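# Seat one blank on the fixture's two locating pins

## Task

Fit a single blank over both of the fixture's locating pins so that it sits flat on the rest pads, and make sure the second blank ends up not on the fixture at all.

## Robot and tools

Robot: two UR-style arms in a physics simulation. left_arm carries a two-finger gripper (Robotiq 2F-85 type); right_arm carries a magnet gripper with a round rubber-ringed face that only attracts steel or iron. Each has a wrist camera: cam_left_wrist and cam_right_wrist (896x504 each). Objects must never end up off the table.

Frames: the scene frame has its origin at table height midway between the nominal bases, +z up, +x out over the table, left_arm on the +y side. Every pose, velocity and offset for an arm is in that arm's own base frame. left_arm base sits near (+0.044, +0.386, +0.013) m, right_arm base near (+0.039, -0.389, +0.013) m, both almost unrotated with +z up. Printed positions can be a few cm off, more at long reach. left_arm's end_effector_position is the point between closed finger pads; fingers point along its +z and close along its y; fingertips extend about 19 mm past that point when closed, 6 mm when fully open. right_arm's end_effector_position is the centre of the magnet face; its +z points out of the face.

The 16-number row (used by execute_actions and move): one flat list covering both arms, values in [-1, 1]. Order: left dx, dy, dz, rx, ry, rz, left gripper position, force_limit, speed, then right dx, dy, dz, rx, ry, rz, magnet. The six pose numbers per arm are offsets from that arm's Hand target at the start of the action or move (not from the previous row), along that arm's base axes; 1.0 = 0.6 m for dx/dy/dz and 180 degrees for the rotation vector rx/ry/rz, turning about the Hand target position. Repeating an offset moves further. All six zero re-requests the current Hand target. Gripper numbers are absolute settings, not offsets: position +1 fully open (85 mm), about -0.8 pads touch, -1 closes until blocked; force_limit and speed in [-1, 1] (speed -1 about 20 mm/s, 0 about 85, +1 about 150). magnet: 1 on, 0 off. A 0 in a gripper or magnet slot is a real command, so resend the previous values to keep them.

execute_actions(actions, cameras): actions is a list of actions; each action is a list of up to 15 rows, one per 1/30 s step; a short action repeats its last row to fill 15 steps (0.5 s). Empty list just reports state and images. cameras selects images ([] none, omitted = all).

move(target, speed, blend, stop_force, zero, blocking, cameras): straight-line path to one row or to a list of up to 15 rows, all offsets from the same starting Hand targets. speed in m/s, 0.002 to 3.6 (default 0.25), one value or one per target. blend in m rounds corners in a list. stop_force in N (3 to 120) ends an arm's path when its wrist sensor feels that much push against the motion; unreliable with rotation, and omit it when backing off something. zero (default true) re-zeros before a guarded move. blocking=false returns after 0.5 s (not allowed with stop_force). Result adds a move: line such as done, off_target, moving, held or fault, plus limits (paced = pose clipped, held = steps withheld). Paths do not avoid obstacles; avoid routing near an arm's own base.

wait(seconds 0 to 10), stop() to brake a running move, zoom_image(camera, region [x0,y0,x1,y1], max 504x504 px) on the latest image, zero_wrist_force(arm), read_manual (licence text only), finished_scene(scene) ends the scene irreversibly; the goal must hold with the robot released.

Result lines: end_effector_position (m), quat_wxyz, velocities; Hand target (last commanded pose after a 32 degree orientation clip; the arm may settle short, so send the remaining gap as an offset). Joint velocities "within noise" means still. Wrist force/torque in the end effector's axes, zeroed at scene start, plus a peak line. Joint torques include arm weight. Gripper: object_status 0 moving, 1 blocked opening, 2 blocked closing (a grip), 3 reached position or fully closed; position_measured in counts (3 open, 78 = 60 mm, 130 = 40 mm, 180 = 20 mm, 230 closed). To grip, send -1 and confirm status 2. Magnet: magnet_out, magnet_back, part_present (1 when steel covers the centre within about 2.5 mm).

Magnet tips: steel flat on the face holds about 120 N; pull halves at 1.5 mm gap. Light parts jump up from about 10 mm, so switch on just above. The rubber barely gives: stop just short of contact, since 1 mm past can hit the force limit.

Avoid: drops, releasing moving parts, fast impacts, pressing past firm contact (arms are stiff), hard squeezes on a part still resting on something, arm-to-arm contact. About 150 N on an arm or joint torque beyond limits (wrist joints 26.3 N m) triggers a 10 s fault stop; hot motors (MOTOR HOT at 70 °C) can brake an arm at 85 °C. Loose objects may get nudged occasionally.

Each tool is called after "Request:" as name(argument=value, ...) on one line, values as JSON.

## Session

Request:
move(target=[0,0,0,0,0,0,1,1,1,0,0,0.01,0,0,0,0])

Scene clock: 0.77 s.
left_arm: end_effector_position=(+0.2958, +0.4978, +0.3319) position_measured=3 object_status=3 end_effector_quat_wxyz=(-0.106, +0.149, +0.983, -0.021) | right_arm: end_effector_position=(+0.4243, -0.0191, +0.3757) magnet_out=0 magnet_back=1 part_present=0 end_effector_quat_wxyz=(-0.446, +0.886, -0.026, +0.125)
Joint positions: left_arm=[0.739 -1.316 1.251 -1.336 -1.433 1.028] | right_arm=[-0.762 -1.765 1.86 -1.098 -0.744 -0.957]
Joint velocities: within noise
Joint torques (N m): left_arm=[-0.94 -38.73 -26.58 -2.53 0.64 0.11] | right_arm=[0.6 -24.2 -33.49 0.18 1.32 1.19]
Motor temperatures (°C): left_arm=[30 24 27 29 37 30] | right_arm=[35 31 30 44 31 38]
Wrist force (N): left_arm=[-0.1 0.0 0.0] | right_arm=[0.0 0.0 -0.1]
Wrist torque (N m): left_arm=[-0.01 0.01 0.00] | right_arm=[0.01 0.01 -0.01]
Wrist force, peak (N): left_arm=[0.1 0.3 0.1] | right_arm=[-0.2 0.2 0.3]
Hand target: left_arm +0.2958, +0.4978, +0.3319; -0.106, +0.149, +0.983, -0.021 | right_arm +0.4243, -0.0191, +0.3758; -0.446, +0.886, -0.026, +0.125
Off the commanded pose: left_arm 0.000 m, 0 deg | right_arm 0.000 m, 0 deg.
move: done

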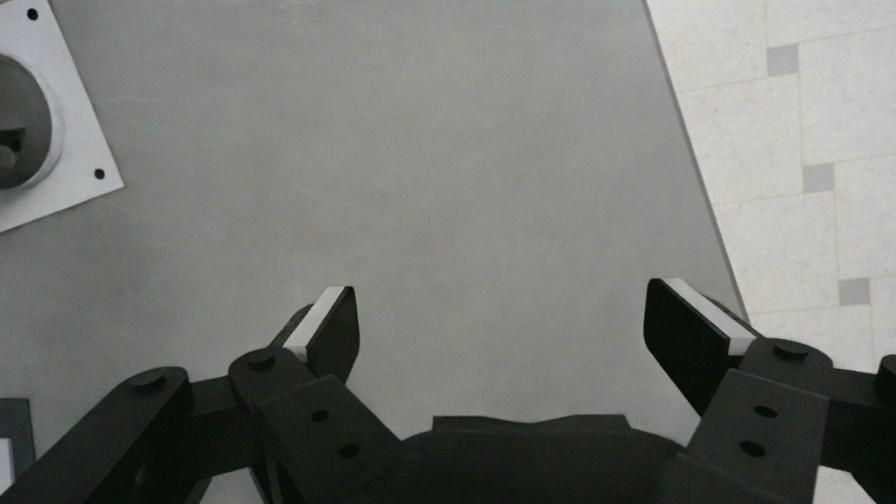

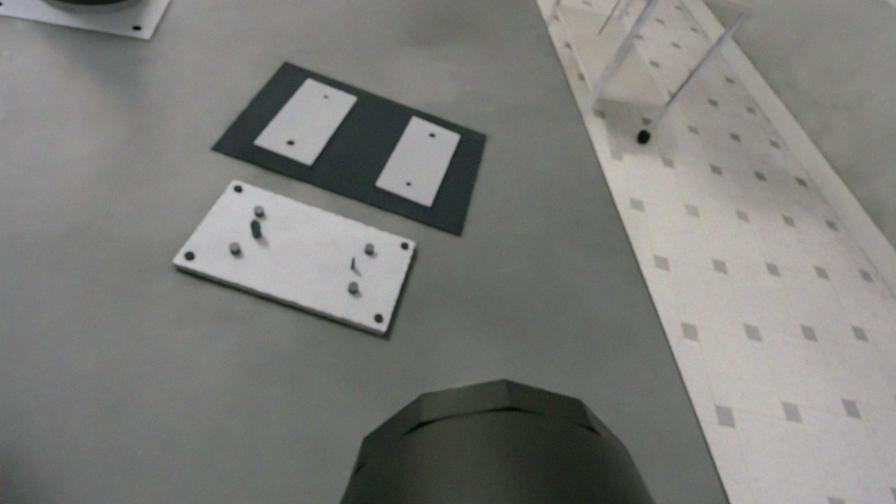

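Request:
move(target=[0,0,0,0,0,0,1,1,1,-0.0738,0.698,-0.0778,-0.0835,0.2023,-0.4507,0], speed=0.5, cameras=["cam_right_wrist"])

Request:
zoom_image(camera="cam_right_wrist", region=[100, 0, 500, 250])

Request:
zoom_image(camera="cam_right_wrist", region=[400, 0, 800, 250])

Scene clock: 3.83 s.
left_arm: end_effector_position=(+0.2958, +0.4978, +0.3319) position_measured=3 object_status=3 end_effector_quat_wxyz=(-0.106, +0.149, +0.983, -0.021) | right_arm: end_effector_position=(+0.3801, +0.3997, +0.3291) magnet_out=0 magnet_back=1 part_present=0 end_effector_quat_wxyz=(-0.123, +0.697, -0.696, +0.122)
Joint positions: left_arm=[0.739 -1.316 1.251 -1.336 -1.433 1.028] | right_arm=[0.641 -1.538 1.795 -2.113 -1.774 2.18]
Joint velocities: within noise
Joint torques (N m): left_arm=[-0.42 -39.33 -25.41 -2.39 0.93 -0.02] | right_arm=[8.85 -16.91 -35.01 -1.54 -1.65 1.59]
Motor temperatures (°C): left_arm=[30 24 27 29 37 30] | right_arm=[35 31 30 44 31 38]
Wrist force (N): left_arm=[0.0 0.1 -0.1] | right_arm=[-0.2 -0.2 -0.2]
Wrist torque (N m): left_arm=[0.02 0.00 0.00] | right_arm=[0.10 -0.01 -0.13]
Wrist force, peak (N): left_arm=[-0.2 -0.3 0.1] | right_arm=[-1.3 0.2 -0.1]
Hand target: left_arm +0.2958, +0.4978, +0.3319; -0.106, +0.149, +0.983, -0.021 | right_arm +0.3801, +0.3997, +0.3291; -0.123, +0.697, -0.696, +0.122
Off the commanded pose: left_arm 0.000 m, 0 deg | right_arm 0.000 m, 0 deg.
move: done
Images, in order (width x height): cam_right_wrist 896x504.

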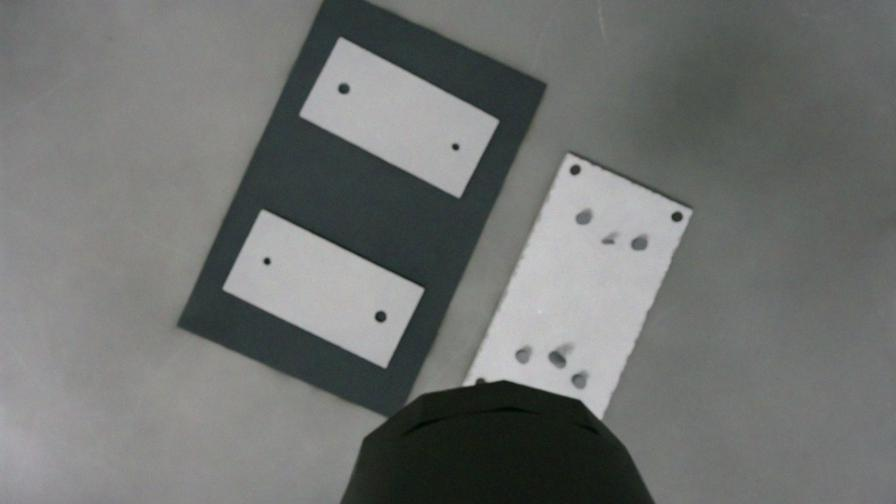

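Scaled by 1.260 from the camera's 896x504 image, which has a finer 1280x720 frame.

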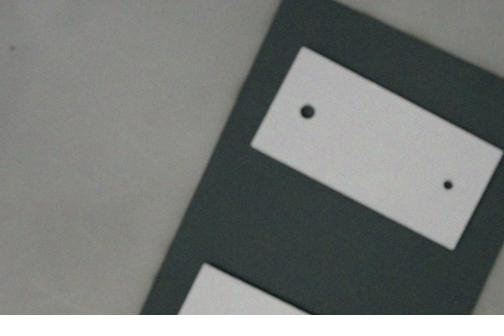

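Scaled by 1.260 from the camera's 896x504 image, which has a finer 1280x720 frame.

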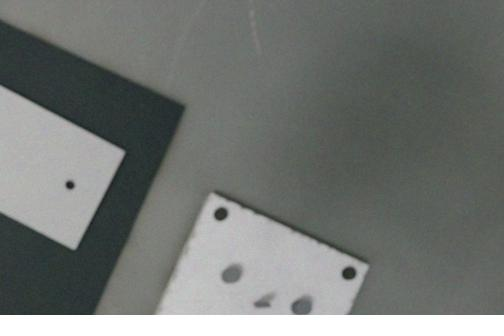

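Request:
move(target=[0,0,0,0,0,0,1,1,1,-0.13,0,0,0,0,0,0], speed=0.4, cameras=["cam_right_wrist"])

Request:
zoom_image(camera="cam_right_wrist", region=[450, 60, 720, 330])

Request:
zoom_image(camera="cam_right_wrist", region=[220, 0, 490, 270])

Request:
move(target=[0,0,0,0,0,0,1,1,1,0,0,-0.15,0,0,0,0], speed=0.4, cameras=["cam_right_wrist"])

Request:
zoom_image(camera="cam_right_wrist", region=[450, 60, 720, 330])

Request:
zoom_image(camera="cam_right_wrist", region=[220, 0, 490, 270])

Scene clock: 5.57 s.
left_arm: end_effector_position=(+0.2958, +0.4978, +0.3319) position_measured=3 object_status=3 end_effector_quat_wxyz=(-0.106, +0.149, +0.983, -0.021) | right_arm: end_effector_position=(+0.3022, +0.3997, +0.3291) magnet_out=0 magnet_back=1 part_present=0 end_effector_quat_wxyz=(-0.123, +0.697, -0.696, +0.122)
Joint positions: left_arm=[0.739 -1.316 1.251 -1.336 -1.433 1.028] | right_arm=[0.747 -1.648 1.897 -2.082 -1.803 2.285]
Joint velocities: within noise
Joint torques (N m): left_arm=[-1.25 -38.39 -25.61 -2.14 0.91 0.28] | right_arm=[7.1 -28.24 -14.77 -1.51 -1.85 1.59]
Motor temperatures (°C): left_arm=[30 24 27 29 37 30] | right_arm=[35 31 30 44 31 38]
Wrist force (N): left_arm=[-0.2 -0.1 0.1] | right_arm=[-0.1 0.0 0.0]
Wrist torque (N m): left_arm=[-0.02 0.03 0.00] | right_arm=[0.14 -0.03 -0.14]
Wrist force, peak (N): left_arm=[-0.2 0.1 -0.2] | right_arm=[0.0 -1.6 0.2]
Hand target: left_arm +0.2958, +0.4978, +0.3319; -0.106, +0.149, +0.983, -0.021 | right_arm +0.3021, +0.3997, +0.3291; -0.123, +0.697, -0.696, +0.122
Off the commanded pose: left_arm 0.000 m, 0 deg | right_arm 0.000 m, 0 deg.
move: done
Images, in order (width x height): cam_right_wrist 896x504.

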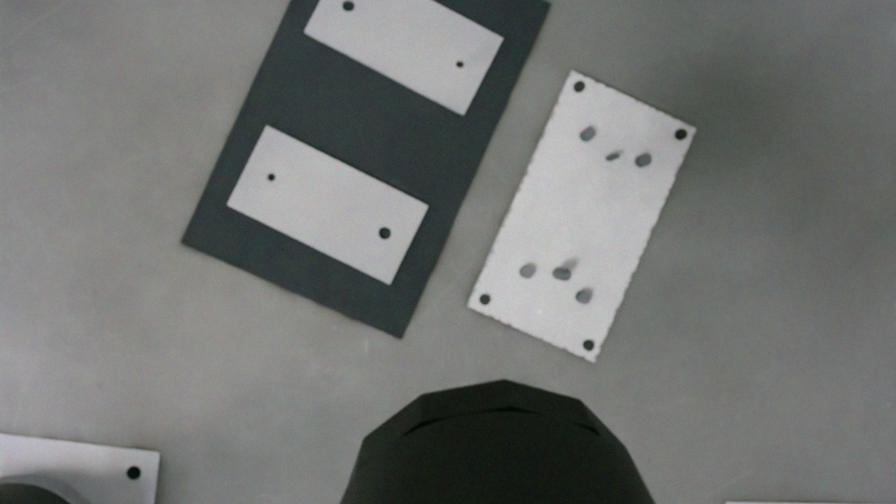

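Scaled by 1.867 from the camera's 896x504 image, which has a finer 1280x720 frame.

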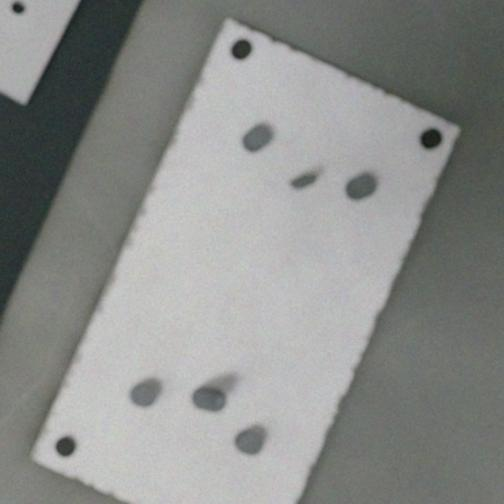

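Scaled by 1.867 from the camera's 896x504 image, which has a finer 1280x720 frame.

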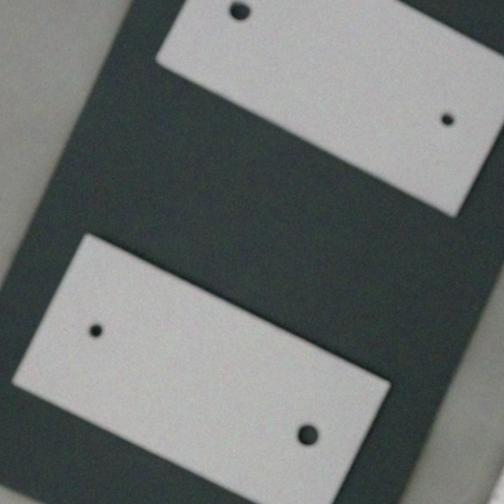

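Scene clock: 6.67 s.
left_arm: end_effector_position=(+0.2958, +0.4978, +0.3319) position_measured=3 object_status=3 end_effector_quat_wxyz=(-0.106, +0.149, +0.983, -0.021) | right_arm: end_effector_position=(+0.3021, +0.3997, +0.2392) magnet_out=0 magnet_back=1 part_present=0 end_effector_quat_wxyz=(-0.123, +0.697, -0.696, +0.122) end_effector_velocity=(+0.001, +0.000, -0.001) end_effector_angular_velocity=(+0.001, -0.003, -0.001)
Joint positions: left_arm=[0.739 -1.316 1.251 -1.336 -1.433 1.028] | right_arm=[0.748 -1.564 2.064 -2.332 -1.803 2.286]
Joint velocities: left_arm=[within noise] | right_arm=[0 0.001 0.002 -0.006 -0.002 0]
Joint torques (N m): left_arm=[-2.01 -38.84 -26.08 -1.84 1.39 0.01] | right_arm=[1.79 -15.72 -12.9 -4.75 -0.72 -1.89]
Motor temperatures (°C): left_arm=[30 24 27 29 37 30] | right_arm=[35 31 30 44 31 38]
Wrist force (N): left_arm=[-0.1 0.1 0.0] | right_arm=[0.0 -0.2 0.0]
Wrist torque (N m): left_arm=[0.02 0.02 0.00] | right_arm=[0.11 -0.05 -0.14]
Wrist force, peak (N): left_arm=[-0.2 0.2 0.0] | right_arm=[0.1 0.9 1.3]
Hand target: left_arm +0.2958, +0.4978, +0.3319; -0.106, +0.149, +0.983, -0.021 | right_arm +0.3021, +0.3997, +0.2391; -0.123, +0.697, -0.696, +0.122
Off the commanded pose: left_arm 0.000 m, 0 deg | right_arm 0.000 m, 0 deg.
move: done
Images, in order (width x height): cam_right_wrist 896x504.

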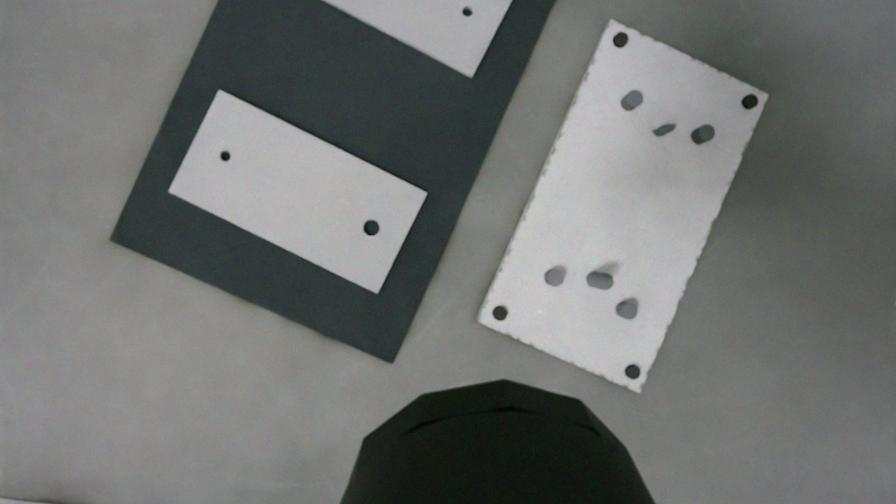

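Scaled by 1.867 from the camera's 896x504 image, which has a finer 1280x720 frame.

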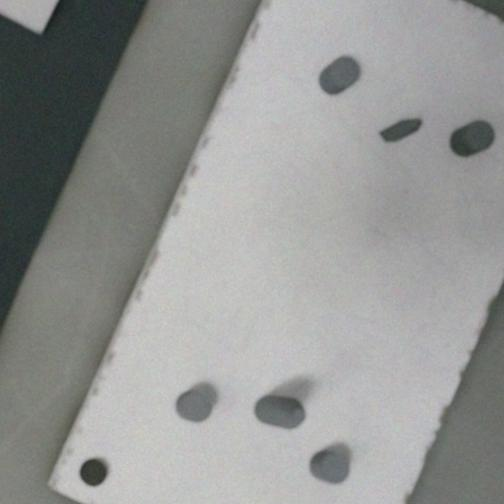

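Scaled by 1.867 from the camera's 896x504 image, which has a finer 1280x720 frame.

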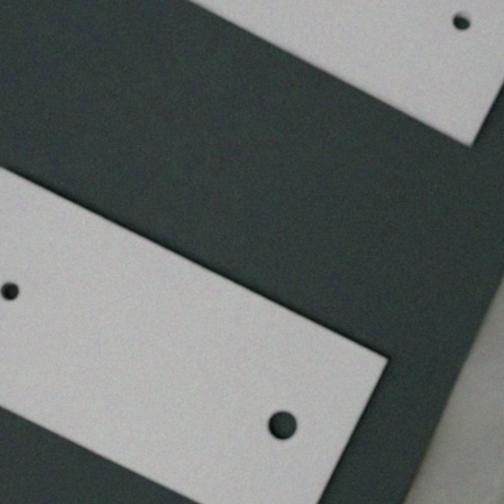

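Request:
move(target=[[0,0,0,0,0,0,1,1,1,0.132,0.1833,-0.28,-0.0645,0.0982,0.3658,0],[0,0,0,0,0,0,1,1,1,0.132,0.1833,-0.398,-0.0645,0.0982,0.3658,0]], speed=[0.4,0.1], cameras=["cam_right_wrist"])

Request:
move(target=[0,0,0,0,0,0,1,1,1,0,0,-0.04,0,0,0,0], speed=0.005, stop_force=4, cameras=["cam_right_wrist"])

Scene clock: 10.97 s.
left_arm: end_effector_position=(+0.2958, +0.4978, +0.3319) position_measured=3 object_status=3 end_effector_quat_wxyz=(-0.106, +0.149, +0.983, -0.021) | right_arm: end_effector_position=(+0.3812, +0.5097, +0.0004) magnet_out=0 magnet_back=1 part_present=0 end_effector_quat_wxyz=(+0.000, +0.979, -0.202, -0.001)
Joint positions: left_arm=[0.739 -1.316 1.251 -1.336 -1.433 1.028] | right_arm=[0.717 -0.897 1.751 -2.424 -1.569 1.124]
Joint velocities: within noise
Joint torques (N m): left_arm=[-3.88 -39.76 -26.83 -2.02 1.34 0.05] | right_arm=[8.74 -37.8 -14.3 -4.52 1.13 -0.26]
Motor temperatures (°C): left_arm=[30 24 27 29 37 30] | right_arm=[35 31 30 44 31 38]
Wrist force (N): left_arm=[-0.2 0.1 0.1] | right_arm=[0.4 -0.6 -0.2]
Wrist torque (N m): left_arm=[0.02 0.03 0.00] | right_arm=[0.11 -0.10 -0.23]
Wrist force, peak (N): left_arm=[-0.3 0.1 -0.1] | right_arm=[-0.1 -1.3 -0.4]
Hand target: left_arm +0.2958, +0.4978, +0.3319; -0.106, +0.149, +0.983, -0.021 | right_arm +0.3813, +0.5097, +0.0003; +0.000, +0.979, -0.202, -0.001
Off the commanded pose: left_arm 0.000 m, 0 deg | right_arm 0.000 m, 0 deg.
move: done
Images, in order (width x height): cam_right_wrist 896x504.

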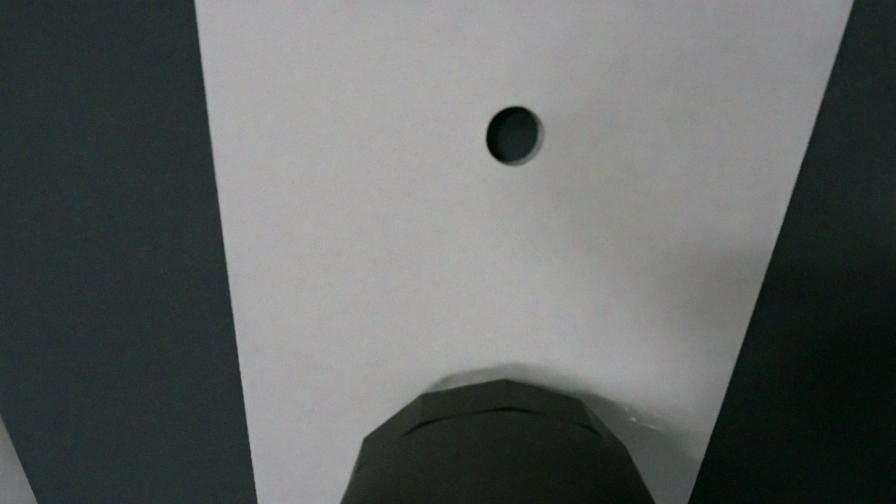

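Scene clock: 13.37 s.
left_arm: end_effector_position=(+0.2958, +0.4978, +0.3319) position_measured=3 object_status=3 end_effector_quat_wxyz=(-0.106, +0.149, +0.983, -0.021) | right_arm: end_effector_position=(+0.3813, +0.5097, -0.0063) magnet_out=0 magnet_back=1 part_present=0 end_effector_quat_wxyz=(+0.000, +0.979, -0.202, -0.001)
Joint positions: left_arm=[0.739 -1.316 1.251 -1.336 -1.433 1.028] | right_arm=[0.717 -0.884 1.752 -2.437 -1.569 1.125]
Joint velocities: within noise
Joint torques (N m): left_arm=[-4.15 -40.49 -24.99 -1.76 1.41 -0.09] | right_arm=[7.42 -49.59 -13.56 -1.02 1.41 1.03]
Motor temperatures (°C): left_arm=[30 24 27 29 37 30] | right_arm=[35 31 30 44 31 38]
Wrist force (N): left_arm=[-0.1 0.1 0.1] | right_arm=[0.3 0.1 -4.1]
Wrist torque (N m): left_arm=[0.01 0.01 0.00] | right_arm=[0.12 -0.02 -0.23]
Wrist force, peak (N): left_arm=[-0.1 -0.3 0.3] | right_arm=[-2.4 8.1 -14.7]
Hand target: left_arm +0.2958, +0.4978, +0.3319; -0.106, +0.149, +0.983, -0.021 | right_arm +0.3813, +0.5097, -0.0063; +0.000, +0.979, -0.202, -0.001 (not the last commanded pose)
Off the commanded pose: left_arm 0.000 m, 0 deg | right_arm 0.017 m, 0 deg.
move: contact (right_arm)
Images, in order (width x height): cam_right_wrist 896x504.

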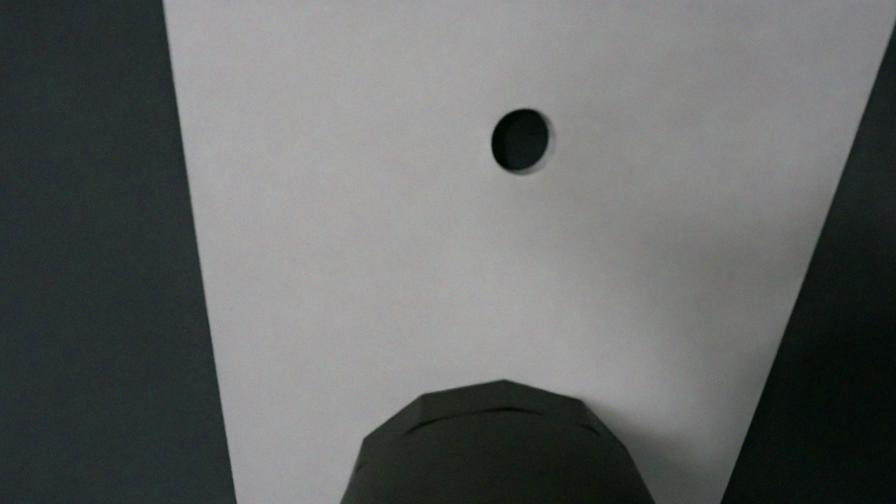

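Request:
execute_actions(actions=[[[0,0,0,0,0,0,1,1,1,0,0,0,0,0,0,1]]], cameras=[])

Request:
move(target=[[0,0,0,0,0,0,1,1,1,0,0,0.04,0,0,0,1],[0,0,0,0,0,0,1,1,1,0,0,0.14,0,0,0,1],[0,0,0,0,0,0,1,1,1,0.00333,-0.399,0.14,0,0,-0.4874,1],[0,0,0,0,0,0,1,1,1,0.0033,-0.399,0.075,0,0,-0.4874,1]], speed=[0.06,0.15,0.25,0.1], cameras=["cam_right_wrist"])

Request:
zoom_image(camera="cam_right_wrist", region=[460, 80, 580, 200])

Scene clock: 14.30 s.
left_arm: end_effector_position=(+0.2958, +0.4978, +0.3319) position_measured=3 object_status=3 end_effector_quat_wxyz=(-0.106, +0.149, +0.983, -0.021) | right_arm: end_effector_position=(+0.3813, +0.5097, -0.0063) magnet_out=1 magnet_back=0 part_present=1 end_effector_quat_wxyz=(+0.000, +0.979, -0.202, -0.001)
Joint positions: left_arm=[0.739 -1.316 1.251 -1.336 -1.433 1.028] | right_arm=[0.717 -0.884 1.752 -2.437 -1.569 1.125]
Joint velocities: within noise
Joint torques (N m): left_arm=[-5.78 -39.57 -25.34 -1.69 1.38 0.14] | right_arm=[5.74 -49.96 -20.28 -1.34 1.28 1.12]
Motor temperatures (°C): left_arm=[30 24 27 29 37 30] | right_arm=[35 31 30 44 31 38]
Wrist force (N): left_arm=[-0.1 0.0 -0.1] | right_arm=[1.0 -1.4 1.6]
Wrist torque (N m): left_arm=[0.00 0.02 0.00] | right_arm=[0.28 0.02 -0.23]
Wrist force, peak (N): left_arm=[-0.2 0.1 0.3] | right_arm=[0.6 -0.1 -5.0]
Hand target: left_arm +0.2958, +0.4978, +0.3319; -0.106, +0.149, +0.983, -0.021 | right_arm +0.3813, +0.5097, -0.0063; +0.000, +0.979, -0.202, -0.001
Off the commanded pose: left_arm 0.000 m, 0 deg | right_arm 0.000 m, 0 deg.
No camera images: "cameras" was empty.

Scene clock: 19.33 s.
left_arm: end_effector_position=(+0.2958, +0.4978, +0.3319) position_measured=3 object_status=3 end_effector_quat_wxyz=(-0.106, +0.149, +0.983, -0.021) | right_arm: end_effector_position=(+0.3832, +0.2703, +0.0388) magnet_out=1 magnet_back=0 part_present=1 end_effector_quat_wxyz=(+0.001, -0.566, +0.825, +0.001)
Joint positions: left_arm=[0.739 -1.316 1.251 -1.336 -1.433 1.028] | right_arm=[0.325 -1.246 2.24 -2.565 -1.569 2.264]
Joint velocities: within noise
Joint torques (N m): left_arm=[-7.32 -40.13 -26.83 -1.51 1.55 0.26] | right_arm=[-1.71 -22.95 -7.52 -5.13 -1.12 1.7]
Motor temperatures (°C): left_arm=[30 24 27 29 37 30] | right_arm=[35 31 30 44 31 38]
Wrist force (N): left_arm=[-0.1 0.0 0.0] | right_arm=[-0.1 -1.1 3.3]
Wrist torque (N m): left_arm=[-0.01 0.02 0.00] | right_arm=[0.01 -0.05 -0.21]
Wrist force, peak (N): left_arm=[-0.3 0.0 -0.3] | right_arm=[0.4 -0.9 5.0]
Hand target: left_arm +0.2958, +0.4978, +0.3319; -0.106, +0.149, +0.983, -0.021 | right_arm +0.3832, +0.2703, +0.0387; +0.001, -0.566, +0.825, +0.001
Off the commanded pose: left_arm 0.000 m, 0 deg | right_arm 0.000 m, 0 deg.
move: done
Images, in order (width x height): cam_right_wrist 896x504.

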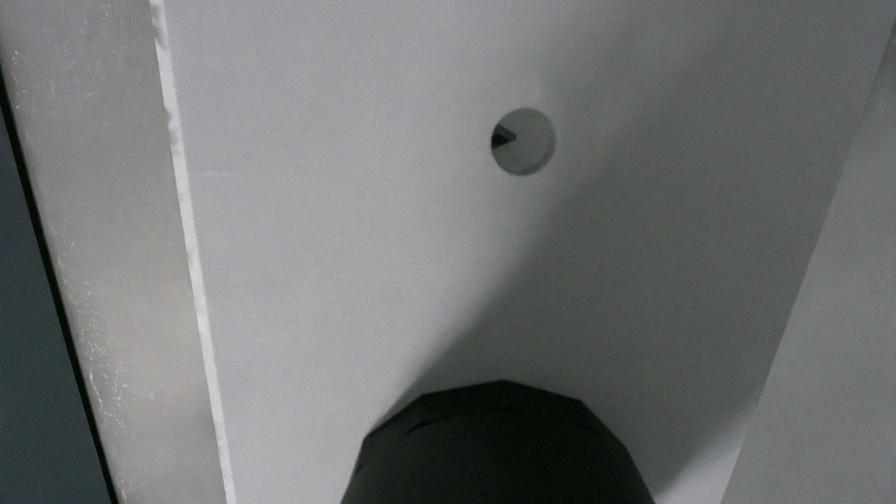

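Scaled by 4.200 from the camera's 896x504 image, which has a finer 1280x720 frame.

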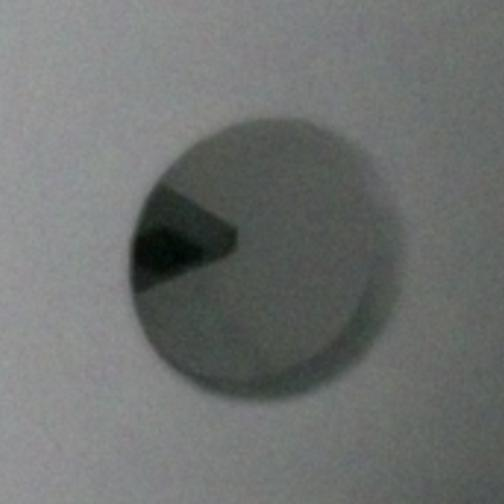

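Request:
move(target=[0,0,0,0,0,0,1,1,1,0.0006,0.00155,-0.01,0,0,0,1], speed=0.02, cameras=[])

Request:
move(target=[0,0,0,0,0,0,1,1,1,0,0,-0.04,0,0,0,1], speed=0.008, stop_force=5, cameras=["cam_right_wrist"])

Request:
zoom_image(camera="cam_right_wrist", region=[460, 80, 580, 200])

Scene clock: 20.50 s.
left_arm: end_effector_position=(+0.2958, +0.4978, +0.3319) position_measured=3 object_status=3 end_effector_quat_wxyz=(-0.106, +0.149, +0.983, -0.021) | right_arm: end_effector_position=(+0.3836, +0.2712, +0.0328) magnet_out=1 magnet_back=0 part_present=1 end_effector_quat_wxyz=(+0.001, -0.566, +0.825, +0.001)
Joint positions: left_arm=[0.739 -1.316 1.251 -1.336 -1.433 1.028] | right_arm=[0.327 -1.23 2.241 -2.582 -1.569 2.266]
Joint velocities: within noise
Joint torques (N m): left_arm=[-8.32 -39.7 -26.53 -1.66 1.32 0.11] | right_arm=[7.45 -21.7 -7.07 -5.24 -1.05 1.65]
Motor temperatures (°C): left_arm=[30 24 27 29 37 30] | right_arm=[35 31 30 44 31 38]
Wrist force (N): left_arm=[0.1 -0.2 -0.1] | right_arm=[0.0 -0.9 3.4]
Wrist torque (N m): left_arm=[-0.03 -0.01 0.01] | right_arm=[0.03 -0.06 -0.22]
Wrist force, peak (N): left_arm=[0.0 0.1 0.4] | right_arm=[0.1 -1.0 3.7]
Hand target: left_arm +0.2958, +0.4978, +0.3319; -0.106, +0.149, +0.983, -0.021 | right_arm +0.3836, +0.2712, +0.0327; +0.001, -0.566, +0.825, +0.001
Off the commanded pose: left_arm 0.000 m, 0 deg | right_arm 0.000 m, 0 deg.
move: done
No camera images: "cameras" was empty.

Scene clock: 22.40 s.
left_arm: end_effector_position=(+0.2958, +0.4978, +0.3319) position_measured=3 object_status=3 end_effector_quat_wxyz=(-0.106, +0.149, +0.983, -0.021) | right_arm: end_effector_position=(+0.3836, +0.2712, +0.0273) magnet_out=1 magnet_back=0 part_present=1 end_effector_quat_wxyz=(+0.001, -0.566, +0.825, +0.001)
Joint positions: left_arm=[0.739 -1.316 1.251 -1.336 -1.433 1.028] | right_arm=[0.327 -1.216 2.243 -2.599 -1.569 2.266]
Joint velocities: within noise
Joint torques (N m): left_arm=[-8.47 -40.11 -25.64 -1.52 1.4 0.35] | right_arm=[-2.5 -41 -25.61 -2.45 -0.7 0.89]
Motor temperatures (°C): left_arm=[30 24 27 29 37 30] | right_arm=[35 31 30 44 31 38]
Wrist force (N): left_arm=[0.0 0.0 0.1] | right_arm=[0.9 2.0 3.7]
Wrist torque (N m): left_arm=[0.00 0.00 0.00] | right_arm=[0.05 -0.08 -0.28]
Wrist force, peak (N): left_arm=[-0.3 -0.1 -0.2] | right_arm=[0.7 6.7 -2.3]
Hand target: left_arm +0.2958, +0.4978, +0.3319; -0.106, +0.149, +0.983, -0.021 | right_arm +0.3836, +0.2712, +0.0273; +0.001, -0.566, +0.825, +0.001 (not the last commanded pose)
Off the commanded pose: left_arm 0.000 m, 0 deg | right_arm 0.019 m, 0 deg.
move: contact (right_arm)
Images, in order (width x height): cam_right_wrist 896x504.

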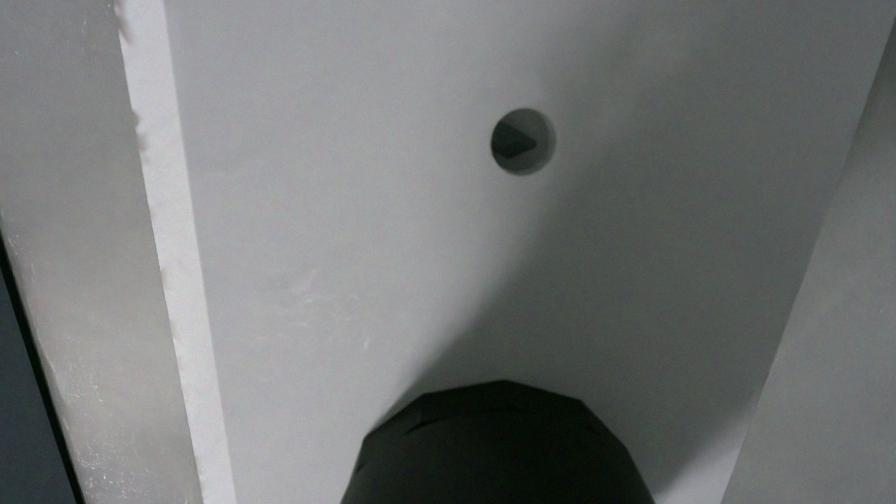

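Scaled by 4.200 from the camera's 896x504 image, which has a finer 1280x720 frame.

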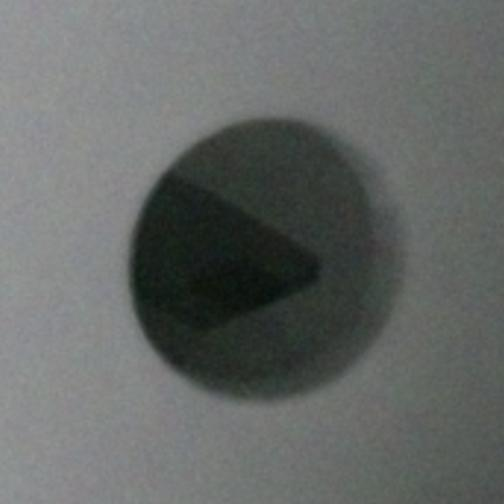

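Request:
move(target=[0,0,0,0,0,0,1,1,1,-0.00125,0.0005,0,0,0,0,1], speed=0.02, cameras=[])

Request:
move(target=[0,0,0,0,0,0,1,1,1,0,0,-0.03,0,0,0,1], speed=0.008, stop_force=5, cameras=["cam_right_wrist"])

Request:
zoom_image(camera="cam_right_wrist", region=[460, 80, 580, 200])

Scene clock: 23.23 s.
left_arm: end_effector_position=(+0.2958, +0.4978, +0.3319) position_measured=3 object_status=3 end_effector_quat_wxyz=(-0.106, +0.149, +0.983, -0.021) | right_arm: end_effector_position=(+0.3829, +0.2715, +0.0273) magnet_out=1 magnet_back=0 part_present=1 end_effector_quat_wxyz=(+0.001, -0.566, +0.825, +0.001)
Joint positions: left_arm=[0.739 -1.316 1.251 -1.336 -1.433 1.028] | right_arm=[0.328 -1.217 2.244 -2.599 -1.569 2.267]
Joint velocities: within noise
Joint torques (N m): left_arm=[-9.93 -41.15 -26.14 -1.37 1.46 0.3] | right_arm=[8.24 -39.25 -5.25 -4.87 -0.66 1.68]
Motor temperatures (°C): left_arm=[30 24 27 29 37 30] | right_arm=[35 31 30 44 31 38]
Wrist force (N): left_arm=[0.1 0.0 -0.2] | right_arm=[0.1 -1.2 3.5]
Wrist torque (N m): left_arm=[-0.01 -0.01 0.00] | right_arm=[0.02 -0.07 -0.23]
Wrist force, peak (N): left_arm=[-0.1 -0.3 -0.2] | right_arm=[0.9 2.2 4.5]
Hand target: left_arm +0.2958, +0.4978, +0.3319; -0.106, +0.149, +0.983, -0.021 | right_arm +0.3828, +0.2715, +0.0273; +0.001, -0.566, +0.825, +0.001
Off the commanded pose: left_arm 0.000 m, 0 deg | right_arm 0.000 m, 0 deg.
move: done
No camera images: "cameras" was empty.

Scene clock: 24.77 s.
left_arm: end_effector_position=(+0.2958, +0.4978, +0.3319) position_measured=3 object_status=3 end_effector_quat_wxyz=(-0.106, +0.149, +0.983, -0.021) | right_arm: end_effector_position=(+0.3828, +0.2715, +0.0252) magnet_out=1 magnet_back=0 part_present=1 end_effector_quat_wxyz=(+0.001, -0.566, +0.825, +0.001)
Joint positions: left_arm=[0.739 -1.316 1.251 -1.336 -1.433 1.028] | right_arm=[0.328 -1.211 2.246 -2.606 -1.569 2.267]
Joint velocities: within noise
Joint torques (N m): left_arm=[-9.8 -40.35 -26.35 -1.03 1.41 0.17] | right_arm=[-1.35 -40.35 -26.53 -2.31 -0.81 1.86]
Motor temperatures (°C): left_arm=[30 24 27 29 37 30] | right_arm=[35 31 30 44 31 38]
Wrist force (N): left_arm=[-0.1 0.0 0.0] | right_arm=[0.9 1.9 3.3]
Wrist torque (N m): left_arm=[0.01 0.02 0.01] | right_arm=[0.02 -0.06 -0.29]
Wrist force, peak (N): left_arm=[-0.3 -0.1 0.1] | right_arm=[2.0 6.7 -2.6]
Hand target: left_arm +0.2958, +0.4978, +0.3319; -0.106, +0.149, +0.983, -0.021 | right_arm +0.3828, +0.2715, +0.0252; +0.001, -0.566, +0.825, +0.001 (not the last commanded pose)
Off the commanded pose: left_arm 0.000 m, 0 deg | right_arm 0.016 m, 0 deg.
move: contact (right_arm)
Images, in order (width x height): cam_right_wrist 896x504.

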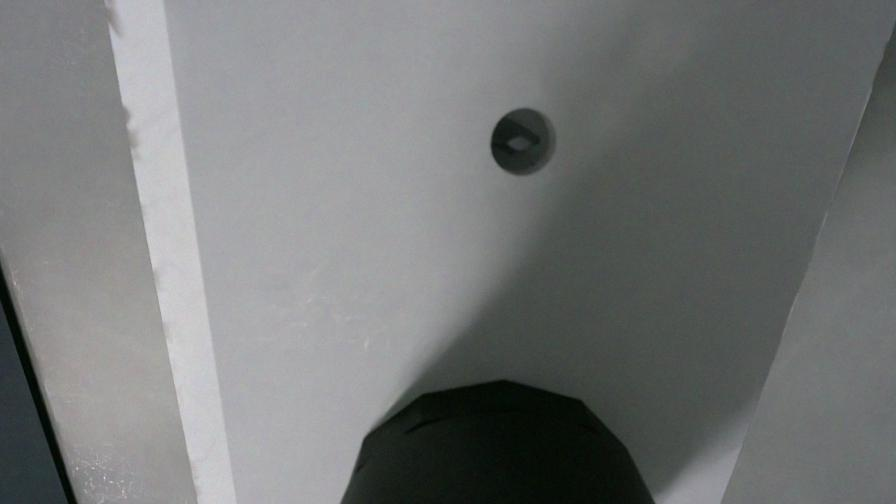

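Scaled by 4.200 from the camera's 896x504 image, which has a finer 1280x720 frame.

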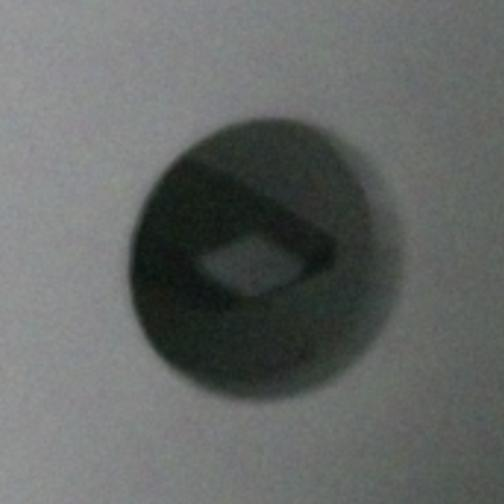

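Request:
move(target=[0,0,0,0,0,0,1,1,1,-0.0014,0.0006,0,0,0,0,1], speed=0.02, cameras=[])

Request:
move(target=[0,0,0,0,0,0,1,1,1,0,0,-0.03,0,0,0,1], speed=0.008, stop_force=5, cameras=["cam_right_wrist"])

Request:
zoom_image(camera="cam_right_wrist", region=[460, 80, 580, 200])

Scene clock: 25.60 s.
left_arm: end_effector_position=(+0.2958, +0.4978, +0.3319) position_measured=3 object_status=3 end_effector_quat_wxyz=(-0.106, +0.149, +0.983, -0.021) | right_arm: end_effector_position=(+0.3820, +0.2719, +0.0252) magnet_out=1 magnet_back=0 part_present=1 end_effector_quat_wxyz=(+0.001, -0.566, +0.825, +0.001)
Joint positions: left_arm=[0.739 -1.316 1.251 -1.336 -1.433 1.028] | right_arm=[0.329 -1.212 2.247 -2.607 -1.569 2.268]
Joint velocities: within noise
Joint torques (N m): left_arm=[-8.95 -40.89 -26.62 -1.06 1.56 0.13] | right_arm=[8.19 -40.09 -6.52 -4.98 -0.8 1.7]
Motor temperatures (°C): left_arm=[30 24 27 29 37 30] | right_arm=[35 31 30 44 31 38]
Wrist force (N): left_arm=[0.1 0.0 0.0] | right_arm=[0.1 -1.1 3.4]
Wrist torque (N m): left_arm=[0.00 -0.01 0.00] | right_arm=[0.03 -0.07 -0.23]
Wrist force, peak (N): left_arm=[0.0 0.2 -0.3] | right_arm=[1.1 2.3 4.4]
Hand target: left_arm +0.2958, +0.4978, +0.3319; -0.106, +0.149, +0.983, -0.021 | right_arm +0.3820, +0.2719, +0.0252; +0.001, -0.566, +0.825, +0.001
Off the commanded pose: left_arm 0.000 m, 0 deg | right_arm 0.000 m, 0 deg.
move: done
No camera images: "cameras" was empty.

Scene clock: 27.07 s.
left_arm: end_effector_position=(+0.2958, +0.4978, +0.3319) position_measured=3 object_status=3 end_effector_quat_wxyz=(-0.106, +0.149, +0.983, -0.021) | right_arm: end_effector_position=(+0.3820, +0.2719, +0.0244) magnet_out=1 magnet_back=0 part_present=1 end_effector_quat_wxyz=(+0.001, -0.566, +0.825, +0.001)
Joint positions: left_arm=[0.739 -1.316 1.251 -1.336 -1.433 1.028] | right_arm=[0.329 -1.21 2.247 -2.609 -1.569 2.268]
Joint velocities: within noise
Joint torques (N m): left_arm=[-9.5 -40.39 -26.91 -1 1.36 0.15] | right_arm=[7.32 -39.25 -23.2 -1.31 2.31 1.68]
Motor temperatures (°C): left_arm=[30 24 27 29 37 30] | right_arm=[35 31 30 44 31 38]
Wrist force (N): left_arm=[-0.2 0.1 -0.1] | right_arm=[2.7 -6.4 3.9]
Wrist torque (N m): left_arm=[0.01 0.03 0.00] | right_arm=[0.06 -0.07 -0.37]
Wrist force, peak (N): left_arm=[-0.2 0.0 0.2] | right_arm=[2.7 -8.9 3.1]
Hand target: left_arm +0.2958, +0.4978, +0.3319; -0.106, +0.149, +0.983, -0.021 | right_arm +0.3820, +0.2719, +0.0244; +0.001, -0.566, +0.825, +0.001 (not the last commanded pose)
Off the commanded pose: left_arm 0.000 m, 0 deg | right_arm 0.017 m, 0 deg.
move: contact (right_arm)
Images, in order (width x height): cam_right_wrist 896x504.

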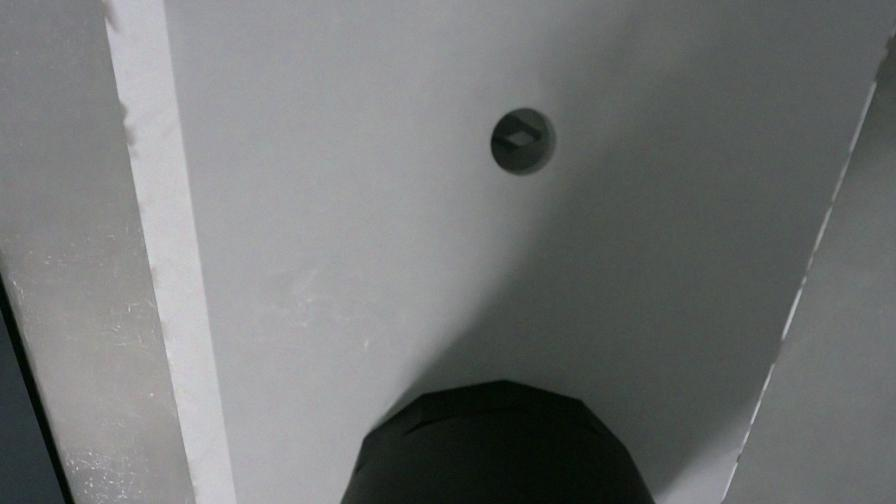

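Scaled by 4.200 from the camera's 896x504 image, which has a finer 1280x720 frame.

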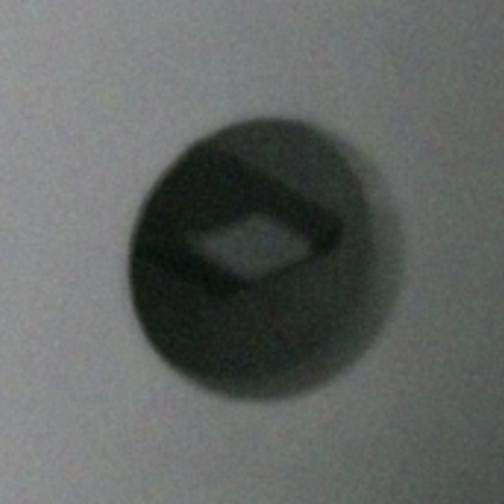

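Request:
move(target=[0,0,0,0,0,0,1,1,1,0.0006,-0.0006,0,0,0,0,1], speed=0.02, cameras=[])

Request:
move(target=[0,0,0,0,0,0,1,1,1,0,0,-0.03,0,0,0,1], speed=0.008, stop_force=6, cameras=["cam_right_wrist"])

Request:
zoom_image(camera="cam_right_wrist", region=[460, 80, 580, 200])

Scene clock: 27.97 s.
left_arm: end_effector_position=(+0.2958, +0.4978, +0.3319) position_measured=3 object_status=3 end_effector_quat_wxyz=(-0.106, +0.149, +0.983, -0.021) | right_arm: end_effector_position=(+0.3824, +0.2716, +0.0245) magnet_out=1 magnet_back=0 part_present=1 end_effector_quat_wxyz=(+0.001, -0.566, +0.825, +0.001)
Joint positions: left_arm=[0.739 -1.316 1.251 -1.336 -1.433 1.028] | right_arm=[0.328 -1.21 2.247 -2.609 -1.569 2.267]
Joint velocities: within noise
Joint torques (N m): left_arm=[-10.43 -40.44 -26.48 -0.98 1.12 0.2] | right_arm=[-6.96 -23.34 -25.04 -1.77 -0.6 -1.87]
Motor temperatures (°C): left_arm=[30 24 27 29 37 30] | right_arm=[35 31 30 44 31 38]
Wrist force (N): left_arm=[-0.1 -0.1 0.1] | right_arm=[0.1 -1.1 3.6]
Wrist torque (N m): left_arm=[-0.01 0.02 0.00] | right_arm=[0.02 -0.07 -0.23]
Wrist force, peak (N): left_arm=[-0.1 0.1 0.2] | right_arm=[2.9 -6.0 4.2]
Hand target: left_arm +0.2958, +0.4978, +0.3319; -0.106, +0.149, +0.983, -0.021 | right_arm +0.3824, +0.2715, +0.0244; +0.001, -0.566, +0.825, +0.001
Off the commanded pose: left_arm 0.000 m, 0 deg | right_arm 0.000 m, 0 deg.
move: done
No camera images: "cameras" was empty.

Scene clock: 30.67 s.
left_arm: end_effector_position=(+0.2958, +0.4978, +0.3319) position_measured=3 object_status=3 end_effector_quat_wxyz=(-0.106, +0.149, +0.983, -0.021) | right_arm: end_effector_position=(+0.3824, +0.2715, +0.0135) magnet_out=1 magnet_back=0 part_present=1 end_effector_quat_wxyz=(+0.001, -0.566, +0.825, +0.001)
Joint positions: left_arm=[0.739 -1.316 1.251 -1.336 -1.433 1.028] | right_arm=[0.328 -1.181 2.252 -2.642 -1.569 2.267]
Joint velocities: within noise
Joint torques (N m): left_arm=[-10.13 -40.33 -27.17 -1.11 1.36 0.14] | right_arm=[-6.07 -41.51 -25.35 -2.28 -0.91 -1.22]
Motor temperatures (°C): left_arm=[30 24 27 29 37 30] | right_arm=[35 31 30 44 31 38]
Wrist force (N): left_arm=[-0.1 -0.1 -0.1] | right_arm=[-1.0 2.5 3.9]
Wrist torque (N m): left_arm=[-0.02 0.02 0.00] | right_arm=[0.13 -0.05 -0.20]
Wrist force, peak (N): left_arm=[0.3 0.0 0.2] | right_arm=[3.7 10.9 -10.2]
Hand target: left_arm +0.2958, +0.4978, +0.3319; -0.106, +0.149, +0.983, -0.021 | right_arm +0.3824, +0.2715, +0.0135; +0.001, -0.566, +0.825, +0.001 (not the last commanded pose)
Off the commanded pose: left_arm 0.000 m, 0 deg | right_arm 0.007 m, 0 deg.
move: contact (right_arm)
Images, in order (width x height): cam_right_wrist 896x504.

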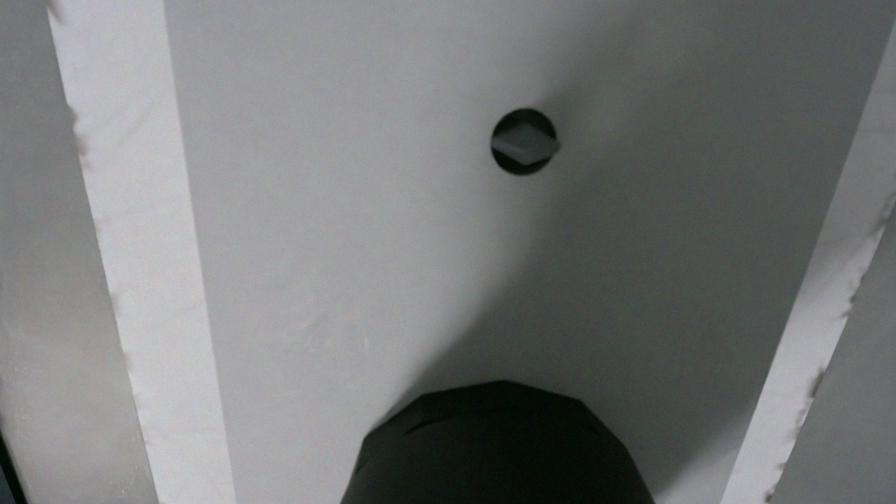

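Scaled by 4.200 from the camera's 896x504 image, which has a finer 1280x720 frame.

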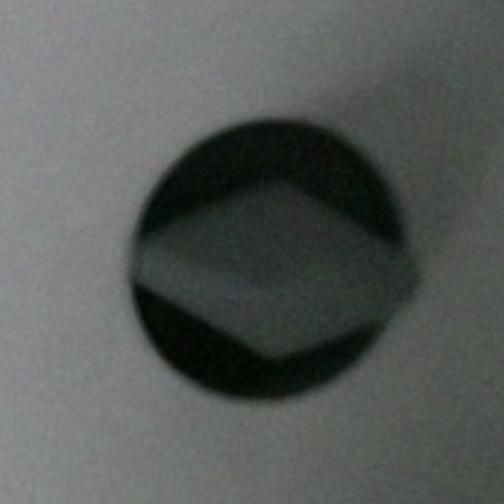

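Request:
move(target=[0,0,0,0,0,0,1,1,1,0,0,-0.012,0,0,0,1], speed=0.006, stop_force=12, cameras=["cam_right_wrist"])

Scene clock: 31.77 s.
left_arm: end_effector_position=(+0.2958, +0.4978, +0.3319) position_measured=3 object_status=3 end_effector_quat_wxyz=(-0.106, +0.149, +0.983, -0.021) | right_arm: end_effector_position=(+0.3824, +0.2715, +0.0134) magnet_out=1 magnet_back=0 part_present=1 end_effector_quat_wxyz=(+0.001, -0.566, +0.825, +0.001)
Joint positions: left_arm=[0.739 -1.316 1.251 -1.336 -1.433 1.028] | right_arm=[0.328 -1.181 2.252 -2.643 -1.569 2.267]
Joint velocities: within noise
Joint torques (N m): left_arm=[-9.52 -41.94 -27.8 -1.32 1.52 0.17] | right_arm=[-6.48 -39.68 -19.32 -2.09 -0.65 -1.25]
Motor temperatures (°C): left_arm=[30 24 27 29 37 30] | right_arm=[35 31 30 44 31 38]
Wrist force (N): left_arm=[0.1 0.0 0.0] | right_arm=[-1.1 3.8 3.0]
Wrist torque (N m): left_arm=[0.01 0.00 0.00] | right_arm=[0.30 0.02 -0.14]
Wrist force, peak (N): left_arm=[-0.2 -0.2 0.1] | right_arm=[7.1 13.6 -13.6]
Hand target: left_arm +0.2958, +0.4978, +0.3319; -0.106, +0.149, +0.983, -0.021 | right_arm +0.3824, +0.2715, +0.0134; +0.001, -0.566, +0.825, +0.001 (not the last commanded pose)
Off the commanded pose: left_arm 0.000 m, 0 deg | right_arm 0.007 m, 0 deg.
move: contact (right_arm)
Images, in order (width x height): cam_right_wrist 896x504.

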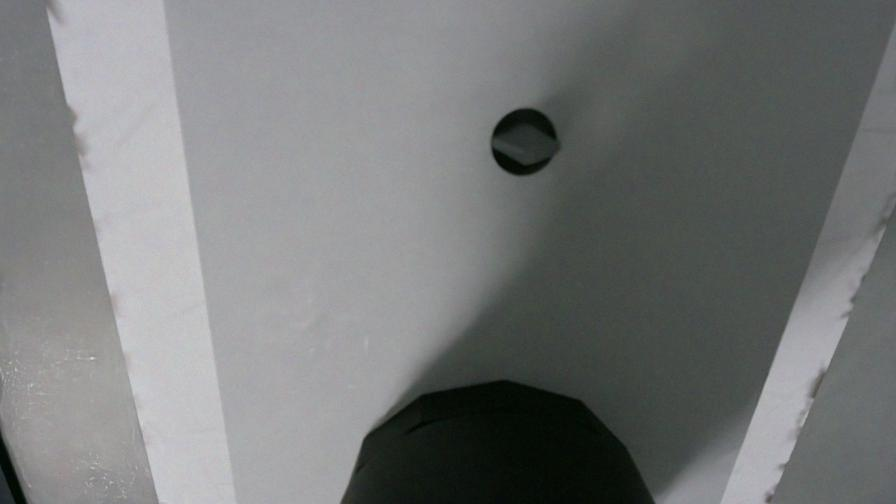

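Request:
execute_actions(actions=[[[0,0,0,0,0,0,1,1,1,0,0,0,0,0,0,0]]], cameras=[])

Request:
move(target=[[0,0,0,0,0,0,1,1,1,0,0,0.02,0,0,0,0],[0,0,0,0,0,0,1,1,1,-0.1,0.04,0.2,0,0,0,0]], speed=[0.03,0.2], cameras=["cam_right_wrist"])

Scene clock: 32.60 s.
left_arm: end_effector_position=(+0.2958, +0.4978, +0.3319) position_measured=3 object_status=3 end_effector_quat_wxyz=(-0.106, +0.149, +0.983, -0.021) | right_arm: end_effector_position=(+0.3824, +0.2715, +0.0134) magnet_out=0 magnet_back=1 part_present=0 end_effector_quat_wxyz=(+0.001, -0.566, +0.825, +0.001)
Joint positions: left_arm=[0.739 -1.316 1.251 -1.336 -1.433 1.028] | right_arm=[0.328 -1.181 2.252 -2.643 -1.569 2.267]
Joint velocities: within noise
Joint torques (N m): left_arm=[-9.56 -39.92 -26.91 -0.99 1.32 0.02] | right_arm=[-6.4 -30.14 -20.93 -2.93 -1.16 -1.2]
Motor temperatures (°C): left_arm=[30 24 27 29 37 30] | right_arm=[35 31 30 44 31 38]
Wrist force (N): left_arm=[0.0 -0.1 -0.1] | right_arm=[0.1 -1.0 -0.6]
Wrist torque (N m): left_arm=[-0.02 0.01 0.00] | right_arm=[0.06 -0.07 -0.24]
Wrist force, peak (N): left_arm=[-0.2 -0.2 0.0] | right_arm=[1.1 6.3 -2.8]
Hand target: left_arm +0.2958, +0.4978, +0.3319; -0.106, +0.149, +0.983, -0.021 | right_arm +0.3824, +0.2715, +0.0134; +0.001, -0.566, +0.825, +0.001
Off the commanded pose: left_arm 0.000 m, 0 deg | right_arm 0.000 m, 0 deg.
No camera images: "cameras" was empty.

Scene clock: 34.37 s.
left_arm: end_effector_position=(+0.2958, +0.4978, +0.3319) position_measured=3 object_status=3 end_effector_quat_wxyz=(-0.106, +0.149, +0.983, -0.021) | right_arm: end_effector_position=(+0.3224, +0.2955, +0.1333) magnet_out=0 magnet_back=1 part_present=0 end_effector_quat_wxyz=(+0.001, -0.566, +0.825, +0.001)
Joint positions: left_arm=[0.739 -1.316 1.251 -1.336 -1.433 1.028] | right_arm=[0.431 -1.526 2.236 -2.283 -1.569 2.37]
Joint velocities: within noise
Joint torques (N m): left_arm=[-8.66 -41.05 -26.02 -1.02 1.23 0.31] | right_arm=[7.91 -29.53 -29.23 -1.36 -1.45 1.93]
Motor temperatures (°C): left_arm=[30 24 27 29 37 30] | right_arm=[35 31 30 44 31 38]
Wrist force (N): left_arm=[-0.1 -0.2 0.1] | right_arm=[-0.1 -0.7 -0.7]
Wrist torque (N m): left_arm=[-0.04 0.01 0.00] | right_arm=[0.06 -0.04 -0.24]
Wrist force, peak (N): left_arm=[0.0 -0.3 -0.2] | right_arm=[0.0 -1.9 0.1]
Hand target: left_arm +0.2958, +0.4978, +0.3319; -0.106, +0.149, +0.983, -0.021 | right_arm +0.3224, +0.2955, +0.1334; +0.001, -0.566, +0.825, +0.001
Off the commanded pose: left_arm 0.000 m, 0 deg | right_arm 0.000 m, 0 deg.
move: done
Images, in order (width x height): cam_right_wrist 896x504.

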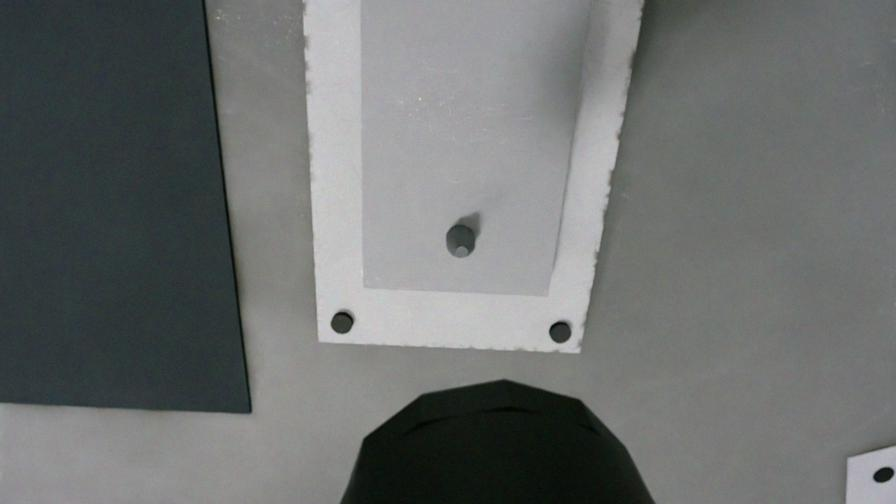

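Request:
finished_scene(scene=3)

The scene is finished: the task was done.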